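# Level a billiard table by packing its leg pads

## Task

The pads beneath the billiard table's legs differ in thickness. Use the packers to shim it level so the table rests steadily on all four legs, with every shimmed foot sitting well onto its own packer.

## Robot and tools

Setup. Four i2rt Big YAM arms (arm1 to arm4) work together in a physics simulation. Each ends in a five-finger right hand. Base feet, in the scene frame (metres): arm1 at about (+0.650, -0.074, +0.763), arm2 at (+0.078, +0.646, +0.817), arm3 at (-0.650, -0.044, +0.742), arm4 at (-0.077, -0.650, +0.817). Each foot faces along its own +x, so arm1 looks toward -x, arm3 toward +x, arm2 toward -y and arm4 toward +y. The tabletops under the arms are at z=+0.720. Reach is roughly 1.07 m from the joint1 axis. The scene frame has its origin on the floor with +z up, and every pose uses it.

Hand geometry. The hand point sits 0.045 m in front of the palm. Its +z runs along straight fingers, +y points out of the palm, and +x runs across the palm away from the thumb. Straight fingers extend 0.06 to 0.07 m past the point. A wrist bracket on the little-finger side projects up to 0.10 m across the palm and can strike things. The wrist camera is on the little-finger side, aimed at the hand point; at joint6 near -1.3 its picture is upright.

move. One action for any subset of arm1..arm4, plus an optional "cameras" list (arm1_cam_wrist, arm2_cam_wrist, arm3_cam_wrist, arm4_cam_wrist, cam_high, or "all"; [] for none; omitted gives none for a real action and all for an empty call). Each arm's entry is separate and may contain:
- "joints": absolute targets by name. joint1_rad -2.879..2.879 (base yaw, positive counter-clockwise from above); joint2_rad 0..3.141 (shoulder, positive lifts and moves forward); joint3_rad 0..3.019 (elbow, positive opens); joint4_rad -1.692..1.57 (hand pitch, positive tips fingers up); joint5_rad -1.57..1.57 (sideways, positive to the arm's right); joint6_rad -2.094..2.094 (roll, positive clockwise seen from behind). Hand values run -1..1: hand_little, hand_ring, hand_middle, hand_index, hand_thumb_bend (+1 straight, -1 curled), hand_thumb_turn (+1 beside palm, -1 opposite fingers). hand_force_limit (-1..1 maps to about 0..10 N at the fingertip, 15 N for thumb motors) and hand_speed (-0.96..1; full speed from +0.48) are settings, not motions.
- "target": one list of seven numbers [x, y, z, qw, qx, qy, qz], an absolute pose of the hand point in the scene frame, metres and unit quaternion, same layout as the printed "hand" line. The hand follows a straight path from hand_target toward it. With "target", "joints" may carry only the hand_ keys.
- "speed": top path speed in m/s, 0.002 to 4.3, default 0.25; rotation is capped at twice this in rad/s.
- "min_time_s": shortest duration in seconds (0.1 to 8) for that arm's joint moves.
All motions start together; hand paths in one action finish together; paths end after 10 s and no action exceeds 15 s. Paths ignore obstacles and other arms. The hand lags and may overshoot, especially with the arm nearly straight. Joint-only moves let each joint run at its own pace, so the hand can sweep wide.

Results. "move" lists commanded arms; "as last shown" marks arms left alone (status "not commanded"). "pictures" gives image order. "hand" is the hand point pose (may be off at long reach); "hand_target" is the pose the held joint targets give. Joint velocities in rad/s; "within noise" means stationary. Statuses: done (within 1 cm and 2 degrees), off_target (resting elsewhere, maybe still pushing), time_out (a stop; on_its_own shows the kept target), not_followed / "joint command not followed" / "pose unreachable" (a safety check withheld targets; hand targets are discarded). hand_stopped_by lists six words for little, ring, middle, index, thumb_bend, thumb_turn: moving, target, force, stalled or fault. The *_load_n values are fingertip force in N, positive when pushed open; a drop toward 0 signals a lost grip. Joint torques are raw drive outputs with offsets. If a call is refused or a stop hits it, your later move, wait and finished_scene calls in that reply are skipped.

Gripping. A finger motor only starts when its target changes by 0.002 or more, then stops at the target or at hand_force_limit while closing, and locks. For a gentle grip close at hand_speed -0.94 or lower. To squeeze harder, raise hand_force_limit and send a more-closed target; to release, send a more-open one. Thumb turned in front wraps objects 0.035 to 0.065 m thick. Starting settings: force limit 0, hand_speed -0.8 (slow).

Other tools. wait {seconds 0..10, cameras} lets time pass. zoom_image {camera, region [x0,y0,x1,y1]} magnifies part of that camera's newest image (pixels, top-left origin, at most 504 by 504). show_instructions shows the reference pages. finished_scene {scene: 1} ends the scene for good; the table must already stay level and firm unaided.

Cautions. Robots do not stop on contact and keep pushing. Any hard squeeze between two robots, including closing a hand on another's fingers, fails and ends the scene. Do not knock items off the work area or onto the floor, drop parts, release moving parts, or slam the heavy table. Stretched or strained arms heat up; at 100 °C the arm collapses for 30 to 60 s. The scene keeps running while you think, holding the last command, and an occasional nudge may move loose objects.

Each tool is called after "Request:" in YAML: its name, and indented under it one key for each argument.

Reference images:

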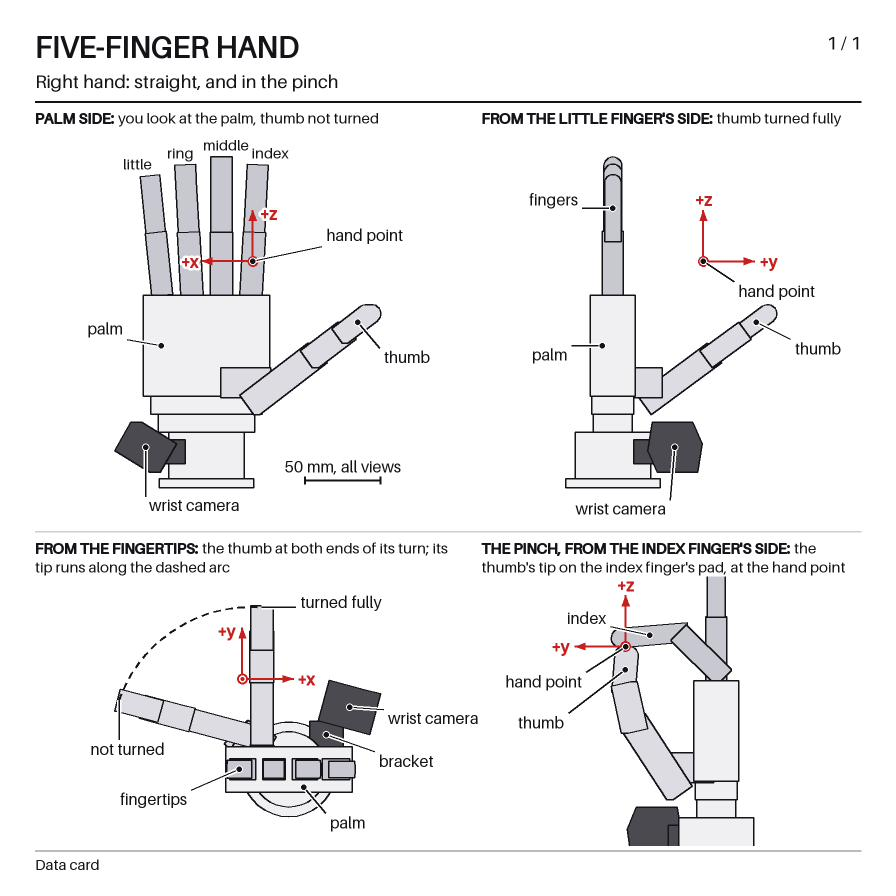

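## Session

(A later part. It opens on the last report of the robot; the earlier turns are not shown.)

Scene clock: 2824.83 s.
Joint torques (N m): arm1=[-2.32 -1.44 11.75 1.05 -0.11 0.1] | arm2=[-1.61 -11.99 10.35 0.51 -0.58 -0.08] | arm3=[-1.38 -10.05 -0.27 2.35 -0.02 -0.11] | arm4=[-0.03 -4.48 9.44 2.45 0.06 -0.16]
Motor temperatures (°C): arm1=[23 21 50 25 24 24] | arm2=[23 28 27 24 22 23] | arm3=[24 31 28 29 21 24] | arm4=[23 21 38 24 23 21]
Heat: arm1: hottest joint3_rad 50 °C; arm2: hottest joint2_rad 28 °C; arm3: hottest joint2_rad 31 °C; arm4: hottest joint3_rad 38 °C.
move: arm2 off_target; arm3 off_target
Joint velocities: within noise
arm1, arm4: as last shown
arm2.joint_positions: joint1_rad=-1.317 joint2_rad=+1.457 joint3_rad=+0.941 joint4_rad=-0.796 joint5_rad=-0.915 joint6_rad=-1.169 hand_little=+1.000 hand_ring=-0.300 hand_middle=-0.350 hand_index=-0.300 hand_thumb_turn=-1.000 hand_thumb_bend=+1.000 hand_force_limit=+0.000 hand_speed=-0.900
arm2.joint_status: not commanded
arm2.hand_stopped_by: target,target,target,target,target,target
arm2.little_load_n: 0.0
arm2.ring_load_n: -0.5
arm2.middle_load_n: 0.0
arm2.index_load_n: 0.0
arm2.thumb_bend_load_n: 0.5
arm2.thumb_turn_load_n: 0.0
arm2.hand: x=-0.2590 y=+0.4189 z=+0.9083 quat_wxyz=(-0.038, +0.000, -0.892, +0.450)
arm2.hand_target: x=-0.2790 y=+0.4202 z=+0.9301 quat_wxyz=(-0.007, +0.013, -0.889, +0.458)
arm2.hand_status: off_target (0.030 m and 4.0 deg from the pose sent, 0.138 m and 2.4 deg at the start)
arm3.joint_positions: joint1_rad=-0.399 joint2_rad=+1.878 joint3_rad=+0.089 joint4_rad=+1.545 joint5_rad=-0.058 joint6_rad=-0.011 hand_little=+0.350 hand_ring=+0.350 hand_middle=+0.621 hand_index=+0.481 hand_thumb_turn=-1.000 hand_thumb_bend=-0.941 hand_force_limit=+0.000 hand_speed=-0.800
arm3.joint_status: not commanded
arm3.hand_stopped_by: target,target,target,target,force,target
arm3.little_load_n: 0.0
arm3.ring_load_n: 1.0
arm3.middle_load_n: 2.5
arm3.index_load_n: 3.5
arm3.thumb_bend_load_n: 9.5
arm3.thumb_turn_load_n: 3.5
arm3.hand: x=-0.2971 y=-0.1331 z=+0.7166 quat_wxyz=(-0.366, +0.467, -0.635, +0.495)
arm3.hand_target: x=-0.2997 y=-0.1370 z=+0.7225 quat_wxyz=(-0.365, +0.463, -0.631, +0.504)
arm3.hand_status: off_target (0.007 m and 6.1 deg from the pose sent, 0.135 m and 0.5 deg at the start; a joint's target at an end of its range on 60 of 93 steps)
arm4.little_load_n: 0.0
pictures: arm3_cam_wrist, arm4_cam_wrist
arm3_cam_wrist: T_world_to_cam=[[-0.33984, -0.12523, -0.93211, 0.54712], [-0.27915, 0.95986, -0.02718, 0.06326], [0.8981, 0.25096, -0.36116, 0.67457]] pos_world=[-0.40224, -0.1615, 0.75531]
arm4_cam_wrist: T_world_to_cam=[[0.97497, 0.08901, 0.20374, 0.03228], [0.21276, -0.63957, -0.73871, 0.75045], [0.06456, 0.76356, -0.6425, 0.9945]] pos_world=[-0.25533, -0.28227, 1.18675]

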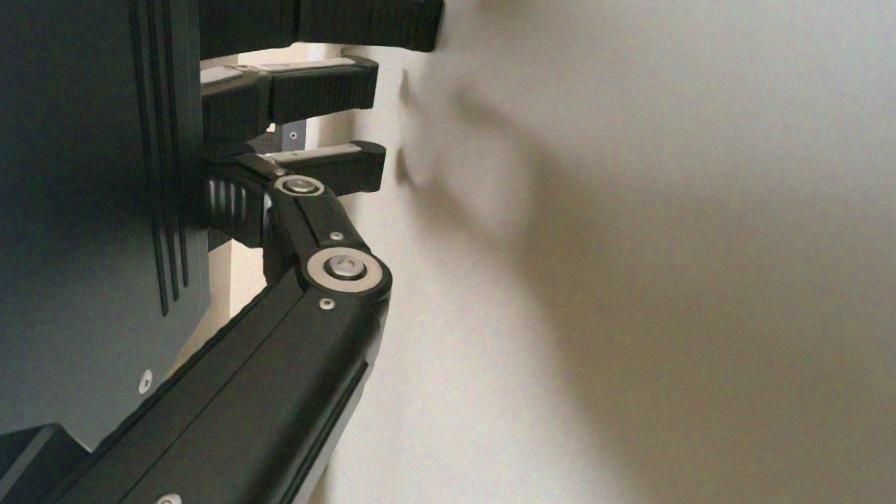

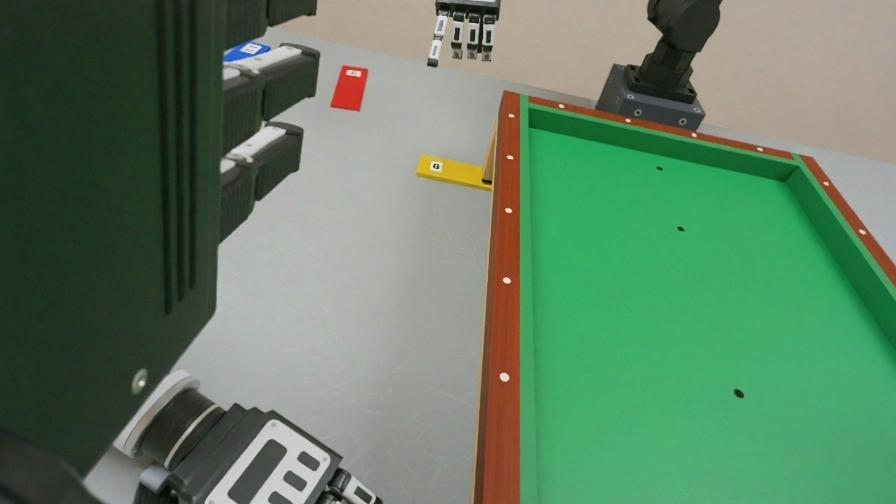

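Request:
move:
  arm1: {"joints": {"joint6_rad": 0.0, "hand_little": 0.35, "hand_ring": 0.35, "hand_middle": 0.62, "hand_index": 0.48}, "min_time_s": 3}
  arm3: {"target": [-0.38, -0.13, 0.80, 0.3856, -0.4437, 0.6106, -0.5307], "speed": 0.12}
  arm4: {"target": [-0.33, -0.42, 1.06, 0, 0.6972, 0.7169, 0], "speed": 0.2}
  cameras: ["arm4_cam_wrist", "cam_high"]

Scene clock: 2859.30 s.
Joint torques (N m): arm1=[-2.32 -1.44 11.75 1.05 -0.1 0.12] | arm2=[-1.67 -11.93 10.36 0.5 -0.58 -0.09] | arm3=[-0.38 -7.47 0.73 1.68 0.02 -0.01] | arm4=[1.67 -6.59 13.31 -0.66 -0.15 0.12]
Motor temperatures (°C): arm1=[23 21 50 25 24 24] | arm2=[23 28 30 24 22 23] | arm3=[24 30 27 28 21 24] | arm4=[23 21 38 24 23 21]
Heat: arm1: hottest joint3_rad 50 °C; arm2: hottest joint3_rad 30 °C; arm3: hottest joint2_rad 30 °C; arm4: hottest joint3_rad 38 °C.
move: arm1 done; arm3 not_followed; arm4 off_target
Joint velocities: within noise
arm1.joint_positions: joint1_rad=+0.012 joint2_rad=+0.711 joint3_rad=+0.452 joint4_rad=+0.310 joint5_rad=+0.003 joint6_rad=-0.011 hand_little=+0.350 hand_ring=+0.350 hand_middle=+0.621 hand_index=+0.481 hand_thumb_turn=-1.000 hand_thumb_bend=-0.939 hand_force_limit=+0.000 hand_speed=-0.800
arm1.joint_status: all done
arm1.hand_stopped_by: target,target,target,target,force,target
arm1.little_load_n: 0.0
arm1.ring_load_n: 0.0
arm1.middle_load_n: 2.5
arm1.index_load_n: 3.0
arm1.thumb_bend_load_n: 10.5
arm1.thumb_turn_load_n: 5.5
arm1.hand: x=+0.2323 y=-0.1031 z=+1.0506 quat_wxyz=(-0.513, +0.485, +0.486, -0.515)
arm1.hand_target: x=+0.2285 y=-0.0989 z=+1.0831 quat_wxyz=(-0.524, +0.477, +0.469, -0.527)
arm1.hand_status: not commanded
arm2: as last shown
arm2.ring_load_n: 0.0
arm2.thumb_bend_load_n: 0.0
arm2.hand_target: x=-0.2790 y=+0.4202 z=+0.9302 quat_wxyz=(-0.007, +0.013, -0.889, +0.458)
arm3.joint_positions: joint1_rad=-0.418 joint2_rad=+1.828 joint3_rad=+0.044 joint4_rad=+1.545 joint5_rad=-0.073 joint6_rad=-0.013 hand_little=+0.350 hand_ring=+0.350 hand_middle=+0.621 hand_index=+0.481 hand_thumb_turn=-1.000 hand_thumb_bend=-0.941 hand_force_limit=+0.000 hand_speed=-0.800
arm3.joint_status: not commanded
arm3.hand_stopped_by: target,target,target,target,force,target
arm3.little_load_n: 0.0
arm3.ring_load_n: 0.0
arm3.middle_load_n: 3.0
arm3.index_load_n: 3.0
arm3.thumb_bend_load_n: 9.0
arm3.thumb_turn_load_n: 3.5
arm3.hand: x=-0.3123 y=-0.1316 z=+0.7259 quat_wxyz=(-0.367, +0.465, -0.635, +0.497)
arm3.hand_target: x=-0.3115 y=-0.1315 z=+0.7245 quat_wxyz=(-0.366, +0.465, -0.635, +0.496)
arm3.hand_status: not_followed (0.100 m and 5.8 deg from the pose sent, 0.118 m and 6.0 deg at the start; pose on its path clipped on 2 of 101 steps; a joint's target at an end of its range on 58 of 101 steps)
arm4.joint_positions: joint1_rad=+0.849 joint2_rad=+1.407 joint3_rad=+1.349 joint4_rad=-1.549 joint5_rad=-0.002 joint6_rad=-0.734 hand_little=+1.000 hand_ring=+1.000 hand_middle=+1.000 hand_index=+1.000 hand_thumb_turn=+1.000 hand_thumb_bend=+1.000 hand_force_limit=+0.000 hand_speed=-0.500
arm4.joint_status: not commanded
arm4.hand_stopped_by: target,target,target,target,target,target
arm4.little_load_n: 0.0
arm4.ring_load_n: 0.0
arm4.middle_load_n: 0.0
arm4.index_load_n: 0.0
arm4.thumb_bend_load_n: 0.0
arm4.thumb_turn_load_n: 0.0
arm4.hand: x=-0.3176 y=-0.4244 z=+1.0495 quat_wxyz=(+0.010, +0.696, +0.718, +0.002)
arm4.hand_target: x=-0.3296 y=-0.4203 z=+1.0598 quat_wxyz=(+0.000, +0.697, +0.717, +0.000)
arm4.hand_status: off_target (0.017 m and 1.2 deg from the pose sent, 0.239 m and 75.1 deg at the start)
pose unreachable (arm3 arm): on one or more control steps of this call this arm could not follow its commanded pose, so it was not sent that pose on those steps. On the call's last step it was still not sent that pose. It may still have moved: this result reports where it is.
cause: moving toward the commanded pose would bring two parts of the arm too close to each other.
arm4_cam_wrist: T_world_to_cam=[[0.96472, 0.26293, -0.01364, 0.43348], [0.24138, -0.8626, 0.4446, -0.7463], [0.10513, -0.4322, -0.89563, 0.90365]] pos_world=[-0.33305, -0.36717, 1.14704]

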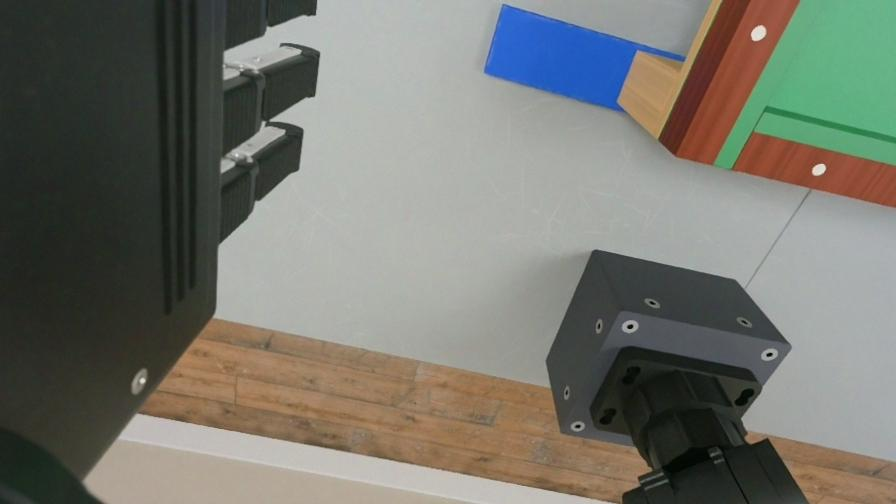

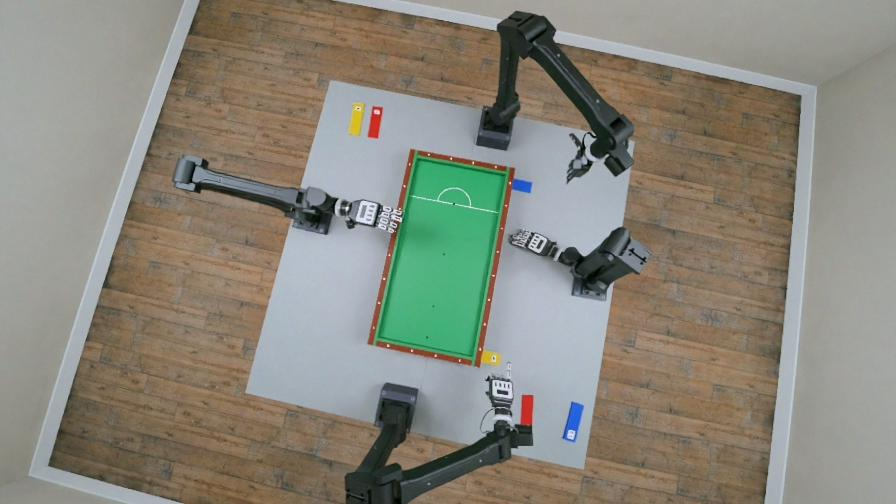

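Request:
zoom_image:
  camera: "arm4_cam_wrist"
  region: [580, 20, 720, 130]

Request:
zoom_image:
  camera: "cam_high"
  region: [330, 80, 530, 200]

Scaled by 3.600 from the camera's image (finer frame: 1280x720).

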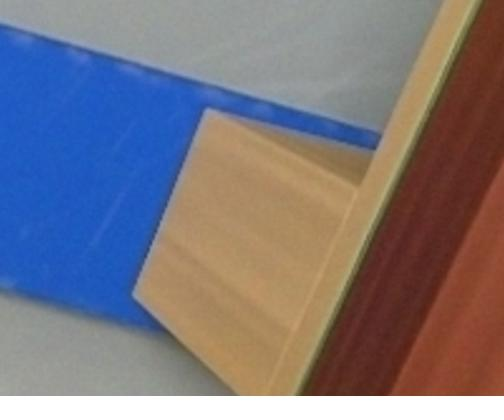

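Scaled by 2.520 from the camera's image (finer frame: 1280x720).

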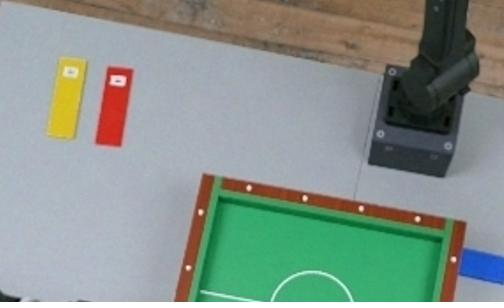

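Request:
move:
  arm4: {"target": [-0.10, -0.30, 1.08, 0, 0.6972, 0.7169, 0], "speed": 0.3}

Scene clock: 2919.80 s.
Joint torques (N m): arm1=[-2.37 -1.38 11.75 1.05 -0.1 0.12] | arm2=[-1.67 -11.93 10.35 0.5 -0.58 -0.09] | arm3=[-0.32 -7.53 0.76 1.69 0.02 -0.01] | arm4=[0.21 -5.95 13.61 -0.68 -0.13 -0.15]
Motor temperatures (°C): arm1=[23 21 50 25 24 24] | arm2=[23 28 32 24 23 23] | arm3=[24 29 26 28 21 24] | arm4=[23 21 40 23 23 21]
Heat: arm1: hottest joint3_rad 50 °C; arm2: hottest joint3_rad 32 °C; arm3: hottest joint2_rad 29 °C; arm4: hottest joint3_rad 40 °C.
move: arm4 off_target
Joint velocities: within noise
arm1, arm2, arm3: as last shown
arm1.middle_load_n: 3.0
arm1.thumb_turn_load_n: 5.0
arm3.little_load_n: -0.5
arm3.ring_load_n: -0.5
arm3.middle_load_n: 2.5
arm3.index_load_n: 3.5
arm3.thumb_bend_load_n: 9.5
arm4.joint_positions: joint1_rad=+0.216 joint2_rad=+1.358 joint3_rad=+1.349 joint4_rad=-1.602 joint5_rad=+0.009 joint6_rad=-1.356 hand_little=+1.000 hand_ring=+1.000 hand_middle=+1.000 hand_index=+1.000 hand_thumb_turn=+1.000 hand_thumb_bend=+1.000 hand_force_limit=+0.000 hand_speed=-0.500
arm4.joint_status: not commanded
arm4.hand_stopped_by: target,target,target,target,target,target
arm4.little_load_n: 0.0
arm4.ring_load_n: 0.0
arm4.middle_load_n: 0.0
arm4.index_load_n: 0.0
arm4.thumb_bend_load_n: 0.0
arm4.thumb_turn_load_n: 0.0
arm4.hand: x=-0.0999 y=-0.3132 z=+1.0673 quat_wxyz=(+0.012, +0.699, +0.715, -0.006)
arm4.hand_target: x=-0.0999 y=-0.3006 z=+1.0799 quat_wxyz=(+0.000, +0.697, +0.717, +0.000)
arm4.hand_status: off_target (0.018 m and 1.5 deg from the pose sent, 0.252 m and 1.2 deg at the start)
pictures: none

Request:
move:
  arm4: {"joints": {"joint1_rad": -1.50, "joint6_rad": 0.0}, "min_time_s": 4}

Request:
move:
  arm4: {"target": [0.485, -0.584, 0.96, 0, -0.7314, 0.6820, 0], "speed": 0.2}
  cameras: ["arm4_cam_wrist", "cam_high"]

Scene clock: 2934.00 s.
Joint torques (N m): arm1=[-2.37 -1.38 11.77 1.05 -0.1 0.11] | arm2=[-1.67 -11.93 10.35 0.5 -0.58 -0.09] | arm3=[-0.38 -7.59 0.73 1.69 0.03 -0.01] | arm4=[0.44 -6.3 13.53 -0.75 -0.11 0.11]
Motor temperatures (°C): arm1=[23 21 50 25 24 24] | arm2=[23 28 32 23 23 23] | arm3=[24 29 26 28 21 24] | arm4=[23 21 40 23 23 21]
Heat: arm1: hottest joint3_rad 50 °C; arm2: hottest joint3_rad 32 °C; arm3: hottest joint2_rad 29 °C; arm4: hottest joint3_rad 40 °C.
move: arm4 done
Joint velocities: within noise
arm1, arm2, arm3: as last shown
arm3.little_load_n: 0.0
arm3.ring_load_n: 0.0
arm3.thumb_bend_load_n: 9.0
arm4.joint_positions: joint1_rad=-1.494 joint2_rad=+1.358 joint3_rad=+1.349 joint4_rad=-1.602 joint5_rad=+0.008 joint6_rad=-0.014 hand_little=+1.000 hand_ring=+1.000 hand_middle=+1.000 hand_index=+1.000 hand_thumb_turn=+1.000 hand_thumb_bend=+1.000 hand_force_limit=+0.000 hand_speed=-0.500
arm4.joint_status: all done
arm4.hand_stopped_by: target,target,target,target,target,target
arm4.little_load_n: 0.0
arm4.ring_load_n: 0.0
arm4.middle_load_n: 0.0
arm4.index_load_n: 0.0
arm4.thumb_bend_load_n: 0.0
arm4.thumb_turn_load_n: 0.0
arm4.hand: x=+0.2404 y=-0.5940 z=+1.0601 quat_wxyz=(+0.016, +0.745, -0.666, -0.019)
arm4.hand_target: x=+0.2533 y=-0.5942 z=+1.0721 quat_wxyz=(+0.006, +0.739, -0.674, -0.011)
arm4.hand_status: not commanded
pictures: none

Scene clock: 2936.23 s.
Joint torques (N m): arm1=[-2.37 -1.44 11.77 1.05 -0.1 0.12] | arm2=[-1.61 -11.93 10.36 0.5 -0.58 -0.09] | arm3=[-0.38 -7.47 0.75 1.7 0.02 -0.01] | arm4=[0.32 -15.27 13.19 -0.7 0.02 0.13]
Motor temperatures (°C): arm1=[23 21 50 25 24 24] | arm2=[23 28 32 23 23 23] | arm3=[24 29 26 28 21 24] | arm4=[23 21 40 23 23 21]
Heat: arm1: hottest joint3_rad 50 °C; arm2: hottest joint3_rad 32 °C; arm3: hottest joint2_rad 29 °C; arm4: hottest joint3_rad 40 °C.
move: arm4 off_target
Joint velocities: within noise
arm1, arm2, arm3: as last shown
arm1.thumb_bend_load_n: 11.0
arm3.middle_load_n: 3.0
arm3.index_load_n: 3.0
arm3.thumb_bend_load_n: 9.5
arm4.joint_positions: joint1_rad=-1.511 joint2_rad=+1.973 joint3_rad=+1.870 joint4_rad=-1.470 joint5_rad=+0.012 joint6_rad=-0.012 hand_little=+1.000 hand_ring=+1.000 hand_middle=+1.000 hand_index=+1.000 hand_thumb_turn=+1.000 hand_thumb_bend=+1.000 hand_force_limit=+0.000 hand_speed=-0.500
arm4.joint_status: not commanded
arm4.hand_stopped_by: target,target,target,target,target,target
arm4.little_load_n: 0.0
arm4.ring_load_n: 0.0
arm4.middle_load_n: 0.0
arm4.index_load_n: 0.0
arm4.thumb_bend_load_n: 0.0
arm4.thumb_turn_load_n: 0.0
arm4.hand: x=+0.4722 y=-0.5800 z=+0.9570 quat_wxyz=(+0.003, +0.739, -0.673, -0.005)
arm4.hand_target: x=+0.4845 y=-0.5841 z=+0.9600 quat_wxyz=(+0.000, +0.731, -0.682, +0.000)
arm4.hand_status: off_target (0.014 m and 1.5 deg from the pose sent, 0.264 m and 3.8 deg at the start)
arm4_cam_wrist: T_world_to_cam=[[-0.94681, -0.32138, -0.01626, 0.27742], [-0.29616, 0.85051, 0.43465, 0.22698], [-0.12586, 0.41634, -0.90045, 1.27634]] pos_world=[0.49052, -0.63529, 1.05514]

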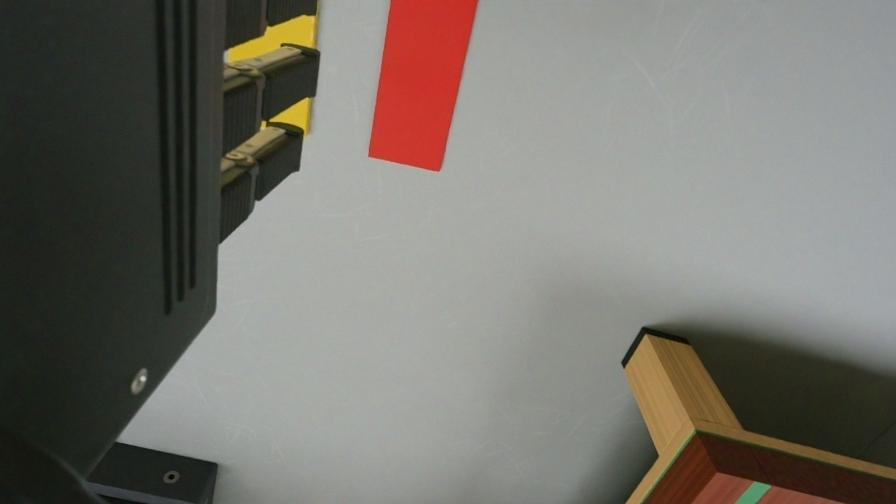

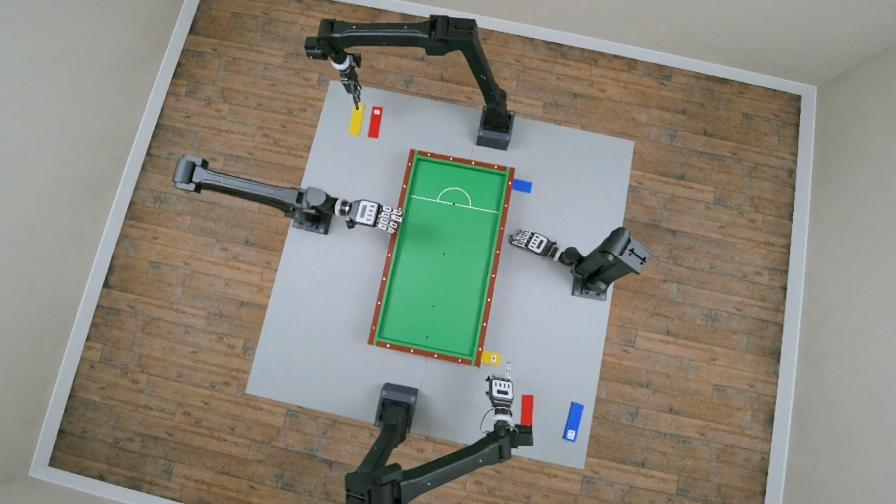

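Request:
move:
  arm4: {"target": [0.500, -0.578, 0.84, 0, -0.7461, 0.6658, 0], "speed": 0.15}
  cameras: ["arm4_cam_wrist"]

Scene clock: 2967.47 s.
Joint torques (N m): arm1=[-2.32 -1.49 11.74 1.03 -0.1 0.12] | arm2=[-1.67 -11.99 10.37 0.5 -0.58 -0.09] | arm3=[-0.38 -7.53 0.72 1.68 0.02 -0.01] | arm4=[1.14 -16.73 8.55 0.34 0.02 -0.15]
Motor temperatures (°C): arm1=[23 21 50 25 24 24] | arm2=[23 28 32 23 23 23] | arm3=[24 28 25 27 21 24] | arm4=[23 22 40 23 23 21]
Heat: arm1: hottest joint3_rad 50 °C; arm2: hottest joint3_rad 32 °C; arm3: hottest joint2_rad 28 °C; arm4: hottest joint3_rad 40 °C.
move: arm4 off_target
Joint velocities: within noise
arm1, arm2, arm3: as last shown
arm1.thumb_bend_load_n: 10.5
arm2.index_load_n: 0.5
arm3.ring_load_n: -0.5
arm3.middle_load_n: 2.5
arm3.thumb_bend_load_n: 9.0
arm4.joint_positions: joint1_rad=-1.511 joint2_rad=+2.097 joint3_rad=+1.800 joint4_rad=-1.249 joint5_rad=+0.012 joint6_rad=-0.020 hand_little=+1.000 hand_ring=+1.000 hand_middle=+1.000 hand_index=+1.000 hand_thumb_turn=+1.000 hand_thumb_bend=+1.000 hand_force_limit=+0.000 hand_speed=-0.500
arm4.joint_status: not commanded
arm4.hand_stopped_by: target,target,target,target,target,target
arm4.little_load_n: 0.0
arm4.ring_load_n: 0.0
arm4.middle_load_n: 0.0
arm4.index_load_n: 0.0
arm4.thumb_bend_load_n: 0.0
arm4.thumb_turn_load_n: 0.0
arm4.hand: x=+0.5017 y=-0.5766 z=+0.8541 quat_wxyz=(-0.007, +0.742, -0.671, +0.005)
arm4.hand_target: x=+0.4997 y=-0.5780 z=+0.8401 quat_wxyz=(+0.000, +0.746, -0.666, +0.000)
arm4.hand_status: off_target (0.014 m and 1.2 deg from the pose sent, 0.120 m and 1.3 deg at the start)
arm4_cam_wrist: T_world_to_cam=[[-0.94378, -0.32781, -0.04252, 0.32202], [-0.31366, 0.84749, 0.42823, 0.29003], [-0.10434, 0.41749, -0.90267, 1.17787]] pos_world=[0.51778, -0.63199, 0.95272]

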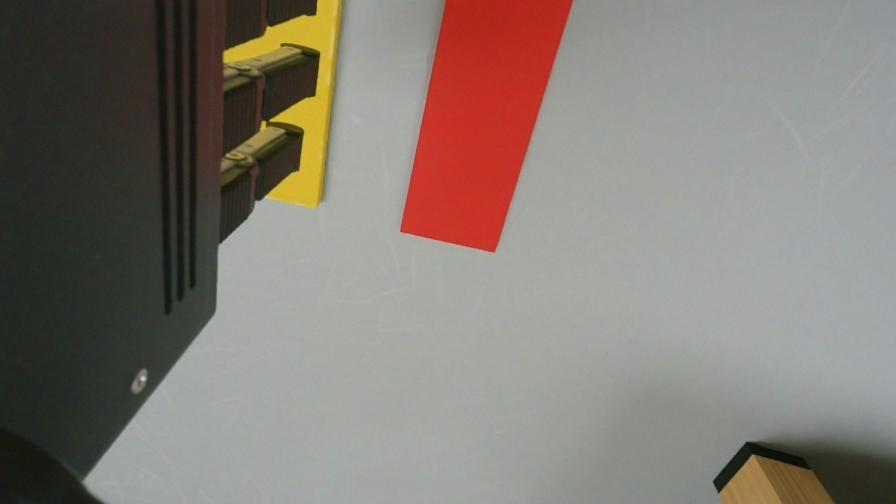

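Request:
move:
  arm4: {"target": [0.489, -0.578, 0.795, 0, -0.7461, 0.6658, 0], "speed": 0.1}
  cameras: ["arm4_cam_wrist"]

Scene clock: 2981.70 s.
Joint torques (N m): arm1=[-2.32 -1.44 11.75 1.03 -0.1 0.11] | arm2=[-1.61 -11.99 10.36 0.5 -0.58 -0.09] | arm3=[-0.38 -7.59 0.75 1.69 0.02 -0.01] | arm4=[1.2 -16.15 7.86 0.38 0.02 -0.13]
Motor temperatures (°C): arm1=[23 21 51 25 24 24] | arm2=[23 28 33 23 23 23] | arm3=[24 28 25 27 21 24] | arm4=[23 23 40 23 23 21]
Heat: arm1: hottest joint3_rad 51 °C; arm2: hottest joint3_rad 33 °C; arm3: hottest joint2_rad 28 °C; arm4: hottest joint3_rad 40 °C.
move: arm4 off_target
Joint velocities: within noise
arm1, arm2, arm3: as last shown
arm1.little_load_n: -0.5
arm1.ring_load_n: -0.5
arm1.thumb_turn_load_n: 5.5
arm2.index_load_n: 0.0
arm3.thumb_bend_load_n: 9.5
arm4.joint_positions: joint1_rad=-1.511 joint2_rad=+2.112 joint3_rad=+1.710 joint4_rad=-1.136 joint5_rad=+0.012 joint6_rad=-0.020 hand_little=+1.000 hand_ring=+1.000 hand_middle=+1.000 hand_index=+1.000 hand_thumb_turn=+1.000 hand_thumb_bend=+1.000 hand_force_limit=+0.000 hand_speed=-0.500
arm4.joint_status: not commanded
arm4.hand_stopped_by: target,target,target,target,target,target
arm4.little_load_n: 0.0
arm4.ring_load_n: 0.0
arm4.middle_load_n: 0.0
arm4.index_load_n: 0.0
arm4.thumb_bend_load_n: 0.0
arm4.thumb_turn_load_n: 0.0
arm4.hand: x=+0.4942 y=-0.5766 z=+0.8124 quat_wxyz=(-0.010, +0.741, -0.671, +0.007)
arm4.hand_target: x=+0.4886 y=-0.5780 z=+0.7953 quat_wxyz=(+0.000, +0.746, -0.666, +0.000)
arm4.hand_status: off_target (0.018 m and 1.6 deg from the pose sent, 0.061 m and 1.2 deg at the start)
arm4_cam_wrist: T_world_to_cam=[[-0.94343, -0.3277, -0.05061, 0.31955], [-0.31715, 0.84724, 0.42615, 0.30886], [-0.09677, 0.41809, -0.90324, 1.13643]] pos_world=[0.5094, -0.63209, 0.91102]

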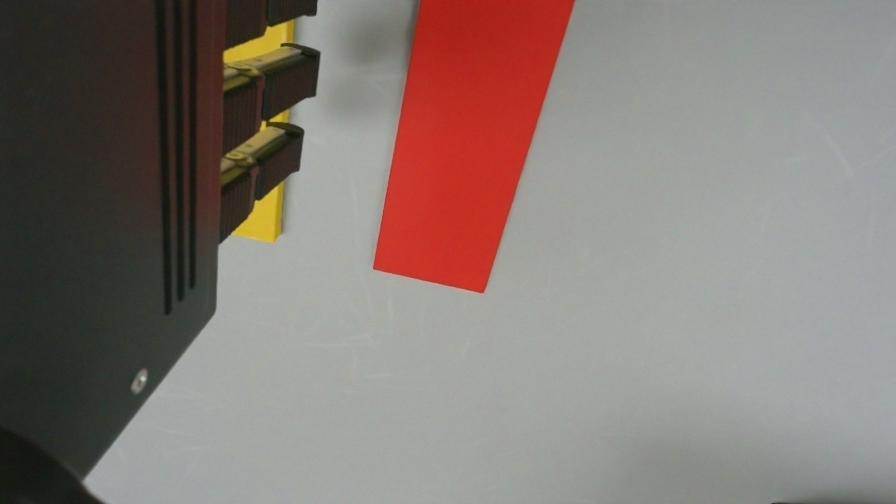

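Request:
move:
  arm4: {"target": [0.487, -0.578, 0.774, 0, -0.7461, 0.6658, 0], "speed": 0.06}
  cameras: ["arm4_cam_wrist"]

Scene clock: 2990.03 s.
Joint torques (N m): arm1=[-2.37 -1.44 11.75 1.03 -0.1 0.12] | arm2=[-1.61 -11.99 10.35 0.5 -0.58 -0.09] | arm3=[-0.38 -7.53 0.73 1.7 0.02 -0.01] | arm4=[1.2 -16.21 7.68 0.38 0.02 -0.13]
Motor temperatures (°C): arm1=[23 21 51 25 24 24] | arm2=[23 28 33 23 23 23] | arm3=[24 28 25 27 21 24] | arm4=[23 24 39 23 23 21]
Heat: arm1: hottest joint3_rad 51 °C; arm2: hottest joint3_rad 33 °C; arm3: hottest joint2_rad 28 °C; arm4: hottest joint3_rad 39 °C.
move: arm4 off_target
Joint velocities: within noise
arm1, arm2, arm3: as last shown
arm1.little_load_n: 0.0
arm1.ring_load_n: 0.0
arm1.index_load_n: 3.5
arm1.thumb_turn_load_n: 5.0
arm3.ring_load_n: 0.0
arm3.index_load_n: 3.5
arm4.joint_positions: joint1_rad=-1.511 joint2_rad=+2.132 joint3_rad=+1.686 joint4_rad=-1.091 joint5_rad=+0.012 joint6_rad=-0.020 hand_little=+1.000 hand_ring=+1.000 hand_middle=+1.000 hand_index=+1.000 hand_thumb_turn=+1.000 hand_thumb_bend=+1.000 hand_force_limit=+0.000 hand_speed=-0.500
arm4.joint_status: not commanded
arm4.hand_stopped_by: target,target,target,target,target,target
arm4.little_load_n: 0.0
arm4.ring_load_n: 0.0
arm4.middle_load_n: 0.0
arm4.index_load_n: 0.0
arm4.thumb_bend_load_n: 0.0
arm4.thumb_turn_load_n: 0.0
arm4.hand: x=+0.4931 y=-0.5764 z=+0.7920 quat_wxyz=(-0.010, +0.741, -0.671, +0.008)
arm4.hand_target: x=+0.4867 y=-0.5780 z=+0.7745 quat_wxyz=(+0.000, +0.746, -0.666, +0.000)
arm4.hand_status: off_target (0.019 m and 1.7 deg from the pose sent, 0.039 m and 1.6 deg at the start)
arm4_cam_wrist: T_world_to_cam=[[-0.94337, -0.32769, -0.05171, 0.31842], [-0.31762, 0.84718, 0.42591, 0.31742], [-0.09575, 0.41822, -0.90329, 1.11741]] pos_world=[0.50821, -0.63189, 0.89062]

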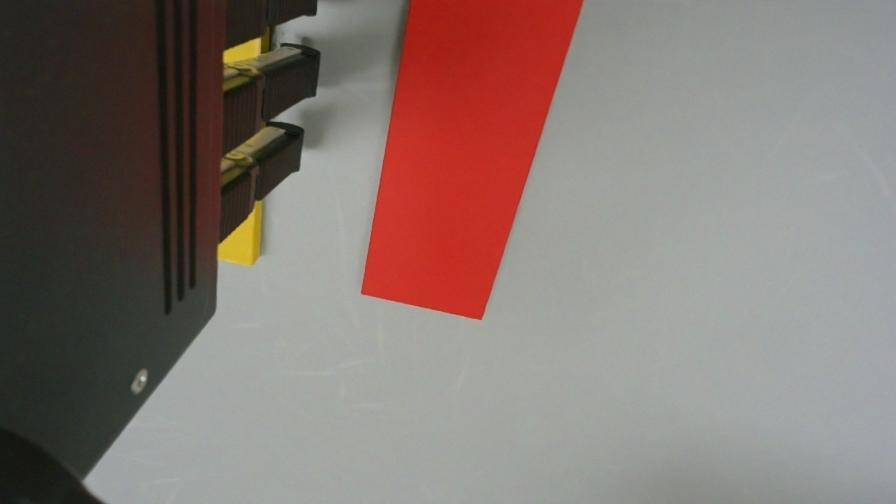

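Request:
move:
  arm4: {"target": [0.43, -0.576, 0.770, 0, -0.7440, 0.6682, 0], "speed": 0.08}
  cameras: ["arm4_cam_wrist"]

Scene clock: 3002.00 s.
Joint torques (N m): arm1=[-2.32 -1.38 11.74 1.03 -0.1 0.12] | arm2=[-1.67 -11.93 10.36 0.5 -0.58 -0.09] | arm3=[-0.32 -7.53 0.75 1.7 0.02 -0.01] | arm4=[2.08 -14.92 5.85 -0.06 0.01 0.03]
Motor temperatures (°C): arm1=[23 21 51 25 24 24] | arm2=[23 28 33 23 23 23] | arm3=[24 28 25 27 21 24] | arm4=[23 24 39 23 23 21]
Heat: arm1: hottest joint3_rad 51 °C; arm2: hottest joint3_rad 33 °C; arm3: hottest joint2_rad 28 °C; arm4: hottest joint3_rad 39 °C.
move: arm4 off_target
Joint velocities: within noise
arm1, arm3: as last shown
arm1.index_load_n: 3.0
arm2.joint_positions: joint1_rad=-1.317 joint2_rad=+1.457 joint3_rad=+0.941 joint4_rad=-0.796 joint5_rad=-0.915 joint6_rad=-1.169 hand_little=+1.000 hand_ring=-0.300 hand_middle=-0.350 hand_index=-0.300 hand_thumb_turn=-1.000 hand_thumb_bend=+1.000 hand_force_limit=+0.000 hand_speed=-0.900
arm2.joint_status: not commanded
arm2.hand_stopped_by: target,target,target,target,target,target
arm2.little_load_n: 0.0
arm2.ring_load_n: 0.0
arm2.middle_load_n: 0.0
arm2.index_load_n: 0.0
arm2.thumb_bend_load_n: 0.0
arm2.thumb_turn_load_n: 0.0
arm2.hand: x=-0.2590 y=+0.4189 z=+0.9083 quat_wxyz=(-0.038, +0.000, -0.892, +0.450)
arm2.hand_target: x=-0.2790 y=+0.4202 z=+0.9302 quat_wxyz=(-0.007, +0.013, -0.889, +0.458)
arm2.hand_status: not commanded
arm3.middle_load_n: 3.0
arm3.thumb_turn_load_n: 4.0
arm4.joint_positions: joint1_rad=-1.511 joint2_rad=+2.017 joint3_rad=+1.475 joint4_rad=-0.975 joint5_rad=+0.013 joint6_rad=-0.020 hand_little=+1.000 hand_ring=+1.000 hand_middle=+1.000 hand_index=+1.000 hand_thumb_turn=+1.000 hand_thumb_bend=+1.000 hand_force_limit=+0.000 hand_speed=-0.500
arm4.joint_status: not commanded
arm4.hand_stopped_by: target,target,target,target,target,target
arm4.little_load_n: 0.0
arm4.ring_load_n: 0.0
arm4.middle_load_n: 0.0
arm4.index_load_n: 0.0
arm4.thumb_bend_load_n: 0.0
arm4.thumb_turn_load_n: 0.0
arm4.hand: x=+0.4469 y=-0.5802 z=+0.7869 quat_wxyz=(-0.017, +0.741, -0.671, +0.015)
arm4.hand_target: x=+0.4300 y=-0.5763 z=+0.7707 quat_wxyz=(+0.000, +0.744, -0.668, +0.000)
arm4.hand_status: off_target (0.024 m and 2.6 deg from the pose sent, 0.067 m and 1.5 deg at the start)
arm4_cam_wrist: T_world_to_cam=[[-0.94227, -0.32732, -0.07068, 0.28799], [-0.32573, 0.84696, 0.42018, 0.31614], [-0.07767, 0.41894, -0.90468, 1.10347]] pos_world=[0.46005, -0.63578, 0.88581]

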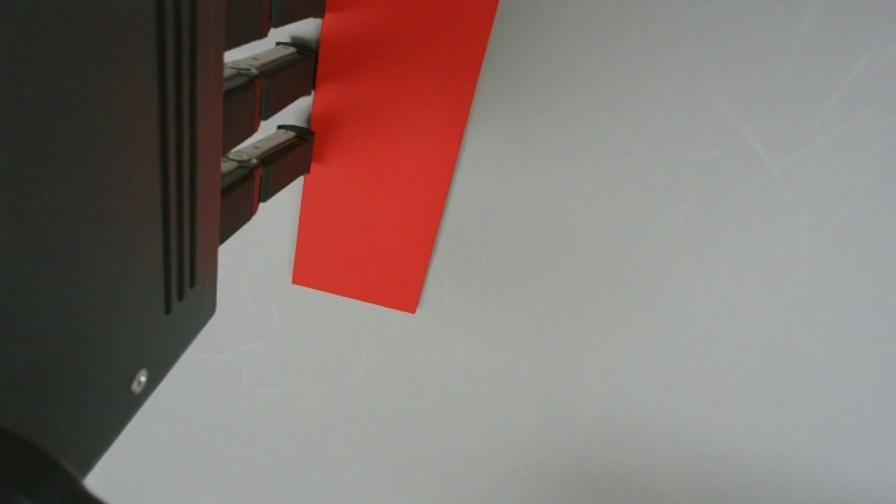

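Request:
move:
  arm4: {"target": [0.36, -0.574, 0.771, 0, -0.7355, 0.6775, 0], "speed": 0.08}
  cameras: ["arm4_cam_wrist"]

Scene clock: 3012.93 s.
Joint torques (N m): arm1=[-2.32 -1.44 11.75 1.03 -0.1 0.11] | arm2=[-1.67 -11.99 10.36 0.5 -0.58 -0.09] | arm3=[-0.32 -7.53 0.73 1.69 0.02 -0.01] | arm4=[2.14 -12.45 5.19 -0.25 -0.04 0.13]
Motor temperatures (°C): arm1=[23 21 51 25 24 24] | arm2=[23 28 33 23 23 23] | arm3=[24 28 25 27 21 24] | arm4=[23 24 38 23 23 21]
Heat: arm1: hottest joint3_rad 51 °C; arm2: hottest joint3_rad 33 °C; arm3: hottest joint2_rad 28 °C; arm4: hottest joint3_rad 38 °C.
move: arm4 off_target
Joint velocities: within noise
arm1.joint_positions: joint1_rad=+0.012 joint2_rad=+0.711 joint3_rad=+0.452 joint4_rad=+0.310 joint5_rad=+0.003 joint6_rad=-0.011 hand_little=+0.350 hand_ring=+0.350 hand_middle=+0.621 hand_index=+0.481 hand_thumb_turn=-1.000 hand_thumb_bend=-0.939 hand_force_limit=+0.000 hand_speed=-0.800
arm1.joint_status: not commanded
arm1.hand_stopped_by: target,target,target,target,force,target
arm1.little_load_n: 0.0
arm1.ring_load_n: 0.0
arm1.middle_load_n: 3.0
arm1.index_load_n: 3.0
arm1.thumb_bend_load_n: 10.5
arm1.thumb_turn_load_n: 5.0
arm1.hand: x=+0.2323 y=-0.1031 z=+1.0506 quat_wxyz=(-0.513, +0.485, +0.486, -0.515)
arm1.hand_target: x=+0.2285 y=-0.0989 z=+1.0831 quat_wxyz=(-0.524, +0.477, +0.469, -0.527)
arm1.hand_status: not commanded
arm2: as last shown
arm3.joint_positions: joint1_rad=-0.418 joint2_rad=+1.828 joint3_rad=+0.044 joint4_rad=+1.545 joint5_rad=-0.073 joint6_rad=-0.013 hand_little=+0.350 hand_ring=+0.350 hand_middle=+0.621 hand_index=+0.481 hand_thumb_turn=-1.000 hand_thumb_bend=-0.941 hand_force_limit=+0.000 hand_speed=-0.800
arm3.joint_status: not commanded
arm3.hand_stopped_by: target,target,target,target,force,target
arm3.little_load_n: 0.0
arm3.ring_load_n: 0.0
arm3.middle_load_n: 3.0
arm3.index_load_n: 3.5
arm3.thumb_bend_load_n: 9.5
arm3.thumb_turn_load_n: 3.5
arm3.hand: x=-0.3123 y=-0.1316 z=+0.7259 quat_wxyz=(-0.367, +0.465, -0.635, +0.497)
arm3.hand_target: x=-0.3115 y=-0.1315 z=+0.7245 quat_wxyz=(-0.366, +0.465, -0.635, +0.496)
arm3.hand_status: not commanded
arm4.joint_positions: joint1_rad=-1.499 joint2_rad=+1.872 joint3_rad=+1.232 joint4_rad=-0.872 joint5_rad=+0.014 joint6_rad=+0.009 hand_little=+1.000 hand_ring=+1.000 hand_middle=+1.000 hand_index=+1.000 hand_thumb_turn=+1.000 hand_thumb_bend=+1.000 hand_force_limit=+0.000 hand_speed=-0.500
arm4.joint_status: not commanded
arm4.hand_stopped_by: target,target,target,target,target,target
arm4.little_load_n: 0.0
arm4.ring_load_n: 0.0
arm4.middle_load_n: 0.0
arm4.index_load_n: 0.0
arm4.thumb_bend_load_n: 0.0
arm4.thumb_turn_load_n: 0.0
arm4.hand: x=+0.3800 y=-0.5785 z=+0.7857 quat_wxyz=(-0.019, +0.735, -0.677, +0.017)
arm4.hand_target: x=+0.3599 y=-0.5744 z=+0.7717 quat_wxyz=(+0.000, +0.736, -0.677, +0.000)
arm4.hand_status: off_target (0.025 m and 2.9 deg from the pose sent, 0.088 m and 2.8 deg at the start)
arm4_cam_wrist: T_world_to_cam=[[-0.94727, -0.31131, -0.07598, 0.24078], [-0.31366, 0.85216, 0.41885, 0.29284], [-0.06564, 0.42059, -0.90487, 1.09294]] pos_world=[0.39168, -0.63428, 0.88461]

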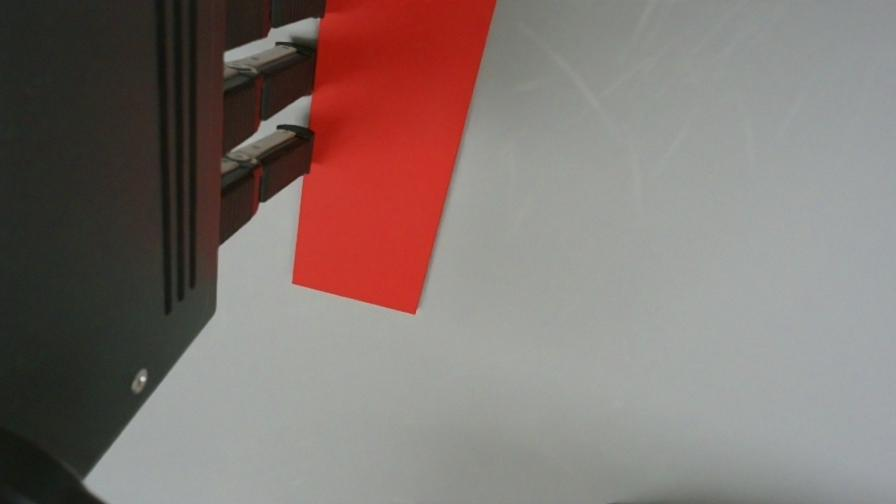

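Request:
move:
  arm4: {"target": [0.29, -0.575, 0.772, 0, -0.7269, 0.6868, 0], "speed": 0.08}
  cameras: ["arm4_cam_wrist"]

Scene clock: 3020.57 s.
Joint torques (N m): arm1=[-2.32 -1.44 11.75 1.05 -0.1 0.12] | arm2=[-1.67 -11.99 10.35 0.49 -0.58 -0.09] | arm3=[-0.38 -7.53 0.73 1.68 0.03 -0.02] | arm4=[2.14 -9.7 4.62 -0.32 -0.04 0.12]
Motor temperatures (°C): arm1=[23 21 51 25 24 24] | arm2=[23 28 33 23 23 23] | arm3=[24 28 25 27 21 24] | arm4=[23 24 37 23 23 21]
Heat: arm1: hottest joint3_rad 51 °C; arm2: hottest joint3_rad 33 °C; arm3: hottest joint2_rad 28 °C; arm4: hottest joint3_rad 37 °C.
move: arm4 off_target
Joint velocities: within noise
arm1, arm2, arm3: as last shown
arm3.middle_load_n: 2.5
arm3.index_load_n: 3.0
arm3.thumb_bend_load_n: 9.0
arm4.joint_positions: joint1_rad=-1.487 joint2_rad=+1.728 joint3_rad=+1.011 joint4_rad=-0.793 joint5_rad=+0.014 joint6_rad=+0.046 hand_little=+1.000 hand_ring=+1.000 hand_middle=+1.000 hand_index=+1.000 hand_thumb_turn=+1.000 hand_thumb_bend=+1.000 hand_force_limit=+0.000 hand_speed=-0.500
arm4.joint_status: not commanded
arm4.hand_stopped_by: target,target,target,target,target,target
arm4.little_load_n: 0.0
arm4.ring_load_n: 0.0
arm4.middle_load_n: 0.5
arm4.index_load_n: 0.0
arm4.thumb_bend_load_n: 0.0
arm4.thumb_turn_load_n: 0.0
arm4.hand: x=+0.3117 y=-0.5781 z=+0.7852 quat_wxyz=(-0.020, +0.727, -0.686, +0.017)
arm4.hand_target: x=+0.2900 y=-0.5754 z=+0.7728 quat_wxyz=(+0.000, +0.727, -0.687, +0.000)
arm4.hand_status: off_target (0.026 m and 3.0 deg from the pose sent, 0.091 m and 3.3 deg at the start)
arm4_cam_wrist: T_world_to_cam=[[-0.95466, -0.28719, -0.07841, 0.19425], [-0.29289, 0.85888, 0.42017, 0.26763], [-0.05332, 0.42408, -0.90405, 1.08536]] pos_world=[0.3217, -0.63436, 0.88401]

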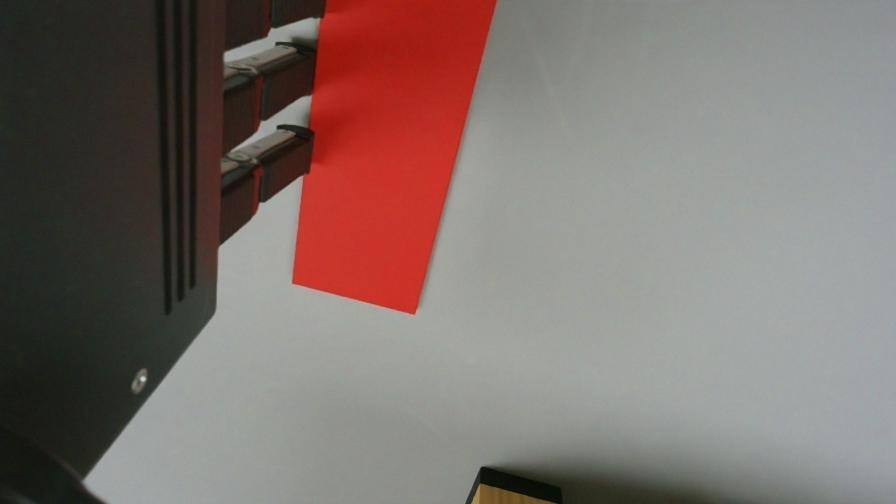

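Request:
move:
  arm4: {"target": [0.225, -0.577, 0.773, 0, -0.7102, 0.7040, 0], "speed": 0.08}
  cameras: ["arm4_cam_wrist"]

Scene clock: 3038.87 s.
Joint torques (N m): arm1=[-2.32 -1.38 11.75 1.03 -0.1 0.11] | arm2=[-1.67 -11.99 10.36 0.5 -0.58 -0.09] | arm3=[-0.32 -7.53 0.75 1.69 0.02 -0.01] | arm4=[2.02 -7.3 4.19 -0.35 -0.04 0.12]
Motor temperatures (°C): arm1=[23 21 51 25 24 24] | arm2=[23 28 33 23 23 23] | arm3=[24 28 25 27 21 24] | arm4=[23 24 35 23 23 21]
Heat: arm1: hottest joint3_rad 51 °C; arm2: hottest joint3_rad 33 °C; arm3: hottest joint2_rad 28 °C; arm4: hottest joint3_rad 35 °C.
move: arm4 off_target
Joint velocities: within noise
arm1, arm2, arm3: as last shown
arm2.little_load_n: -0.5
arm3.little_load_n: 0.5
arm3.thumb_bend_load_n: 9.5
arm4.joint_positions: joint1_rad=-1.480 joint2_rad=+1.588 joint3_rad=+0.818 joint4_rad=-0.738 joint5_rad=+0.014 joint6_rad=+0.101 hand_little=+1.000 hand_ring=+1.000 hand_middle=+1.000 hand_index=+1.000 hand_thumb_turn=+1.000 hand_thumb_bend=+1.000 hand_force_limit=+0.000 hand_speed=-0.500
arm4.joint_status: not commanded
arm4.hand_stopped_by: target,target,target,target,target,target
arm4.little_load_n: 0.0
arm4.ring_load_n: 0.0
arm4.middle_load_n: 0.0
arm4.index_load_n: 0.0
arm4.thumb_bend_load_n: 0.0
arm4.thumb_turn_load_n: 0.0
arm4.hand: x=+0.2481 y=-0.5790 z=+0.7849 quat_wxyz=(-0.021, +0.710, -0.703, +0.017)
arm4.hand_target: x=+0.2252 y=-0.5775 z=+0.7739 quat_wxyz=(+0.000, +0.710, -0.704, +0.000)
arm4.hand_status: off_target (0.026 m and 3.1 deg from the pose sent, 0.088 m and 4.1 deg at the start)
arm4_cam_wrist: T_world_to_cam=[[-0.96712, -0.24114, -0.08084, 0.1649], [-0.25238, 0.87052, 0.4225, 0.24477], [-0.03151, 0.42901, -0.90275, 1.07858]] pos_world=[0.25523, -0.63603, 0.88361]

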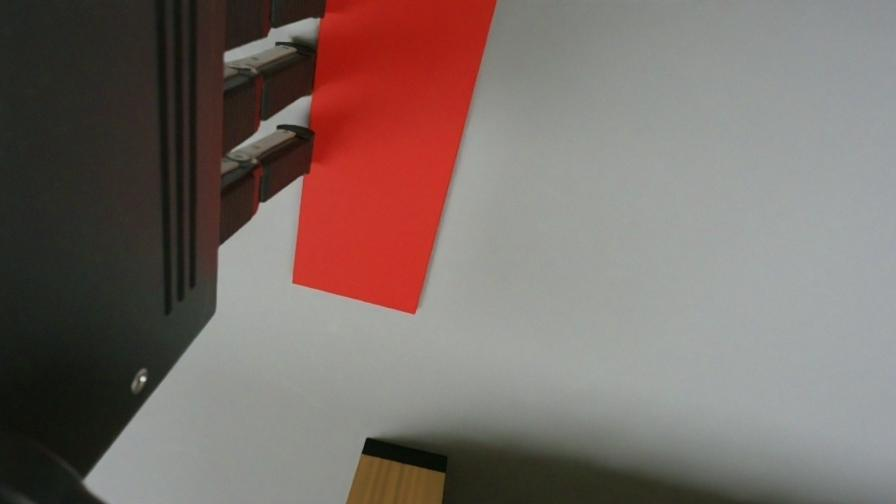

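Request:
move:
  arm4: {"target": [0.186, -0.577, 0.774, 0, -0.7133, 0.7009, 0], "speed": 0.08}
  cameras: ["arm4_cam_wrist"]

Request:
zoom_image:
  camera: "arm4_cam_wrist"
  region: [220, 240, 480, 500]

Scene clock: 3050.67 s.
Joint torques (N m): arm1=[-2.32 -1.44 11.74 1.03 -0.1 0.12] | arm2=[-1.61 -11.93 10.36 0.5 -0.58 -0.09] | arm3=[-0.44 -7.53 0.73 1.7 0.02 -0.01] | arm4=[2.08 -5.77 4.11 -0.4 -0.08 0.11]
Motor temperatures (°C): arm1=[23 21 51 25 24 24] | arm2=[23 28 33 23 23 23] | arm3=[24 28 25 27 21 24] | arm4=[23 24 35 23 23 21]
Heat: arm1: hottest joint3_rad 51 °C; arm2: hottest joint3_rad 33 °C; arm3: hottest joint2_rad 28 °C; arm4: hottest joint3_rad 35 °C.
move: arm4 off_target
Joint velocities: within noise
arm1, arm2, arm3: as last shown
arm2.little_load_n: 0.0
arm3.little_load_n: 0.0
arm3.middle_load_n: 3.0
arm3.index_load_n: 3.5
arm3.thumb_turn_load_n: 4.0
arm4.joint_positions: joint1_rad=-1.464 joint2_rad=+1.503 joint3_rad=+0.712 joint4_rad=-0.719 joint5_rad=+0.015 joint6_rad=+0.109 hand_little=+1.000 hand_ring=+1.000 hand_middle=+1.000 hand_index=+1.000 hand_thumb_turn=+1.000 hand_thumb_bend=+1.000 hand_force_limit=+0.000 hand_speed=-0.500
arm4.joint_status: not commanded
arm4.hand_stopped_by: target,target,target,target,target,target
arm4.little_load_n: 0.0
arm4.ring_load_n: 0.0
arm4.middle_load_n: 0.5
arm4.index_load_n: 0.0
arm4.thumb_bend_load_n: -0.5
arm4.thumb_turn_load_n: 0.0
arm4.hand: x=+0.2093 y=-0.5786 z=+0.7848 quat_wxyz=(-0.021, +0.713, -0.701, +0.017)
arm4.hand_target: x=+0.1862 y=-0.5774 z=+0.7749 quat_wxyz=(+0.000, +0.713, -0.701, +0.000)
arm4.hand_status: off_target (0.026 m and 3.1 deg from the pose sent, 0.063 m and 3.1 deg at the start)
arm4_cam_wrist: T_world_to_cam=[[-0.96541, -0.24817, -0.08001, 0.12248], [-0.25834, 0.86879, 0.42245, 0.23498], [-0.03533, 0.4285, -0.90285, 1.07767]] pos_world=[0.21703, -0.63554, 0.88351]

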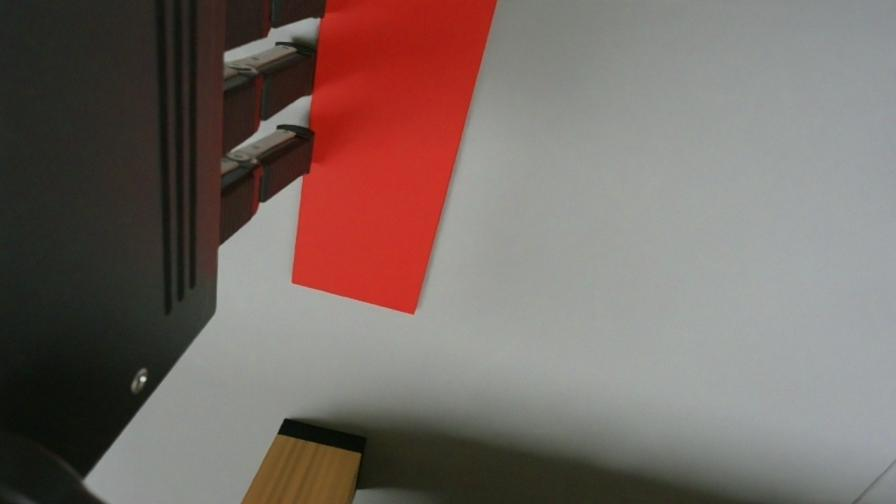

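Scaled by 1.938 from the camera's image (finer frame: 1280x720).

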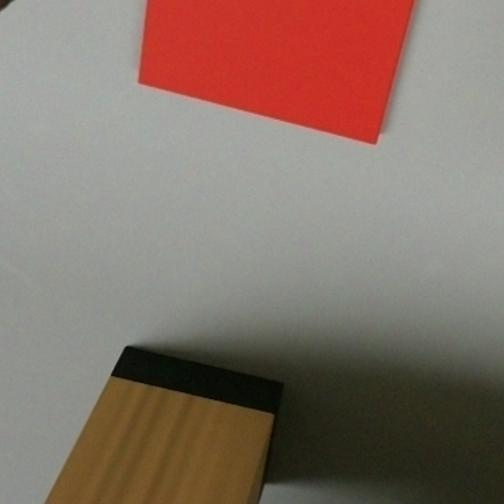

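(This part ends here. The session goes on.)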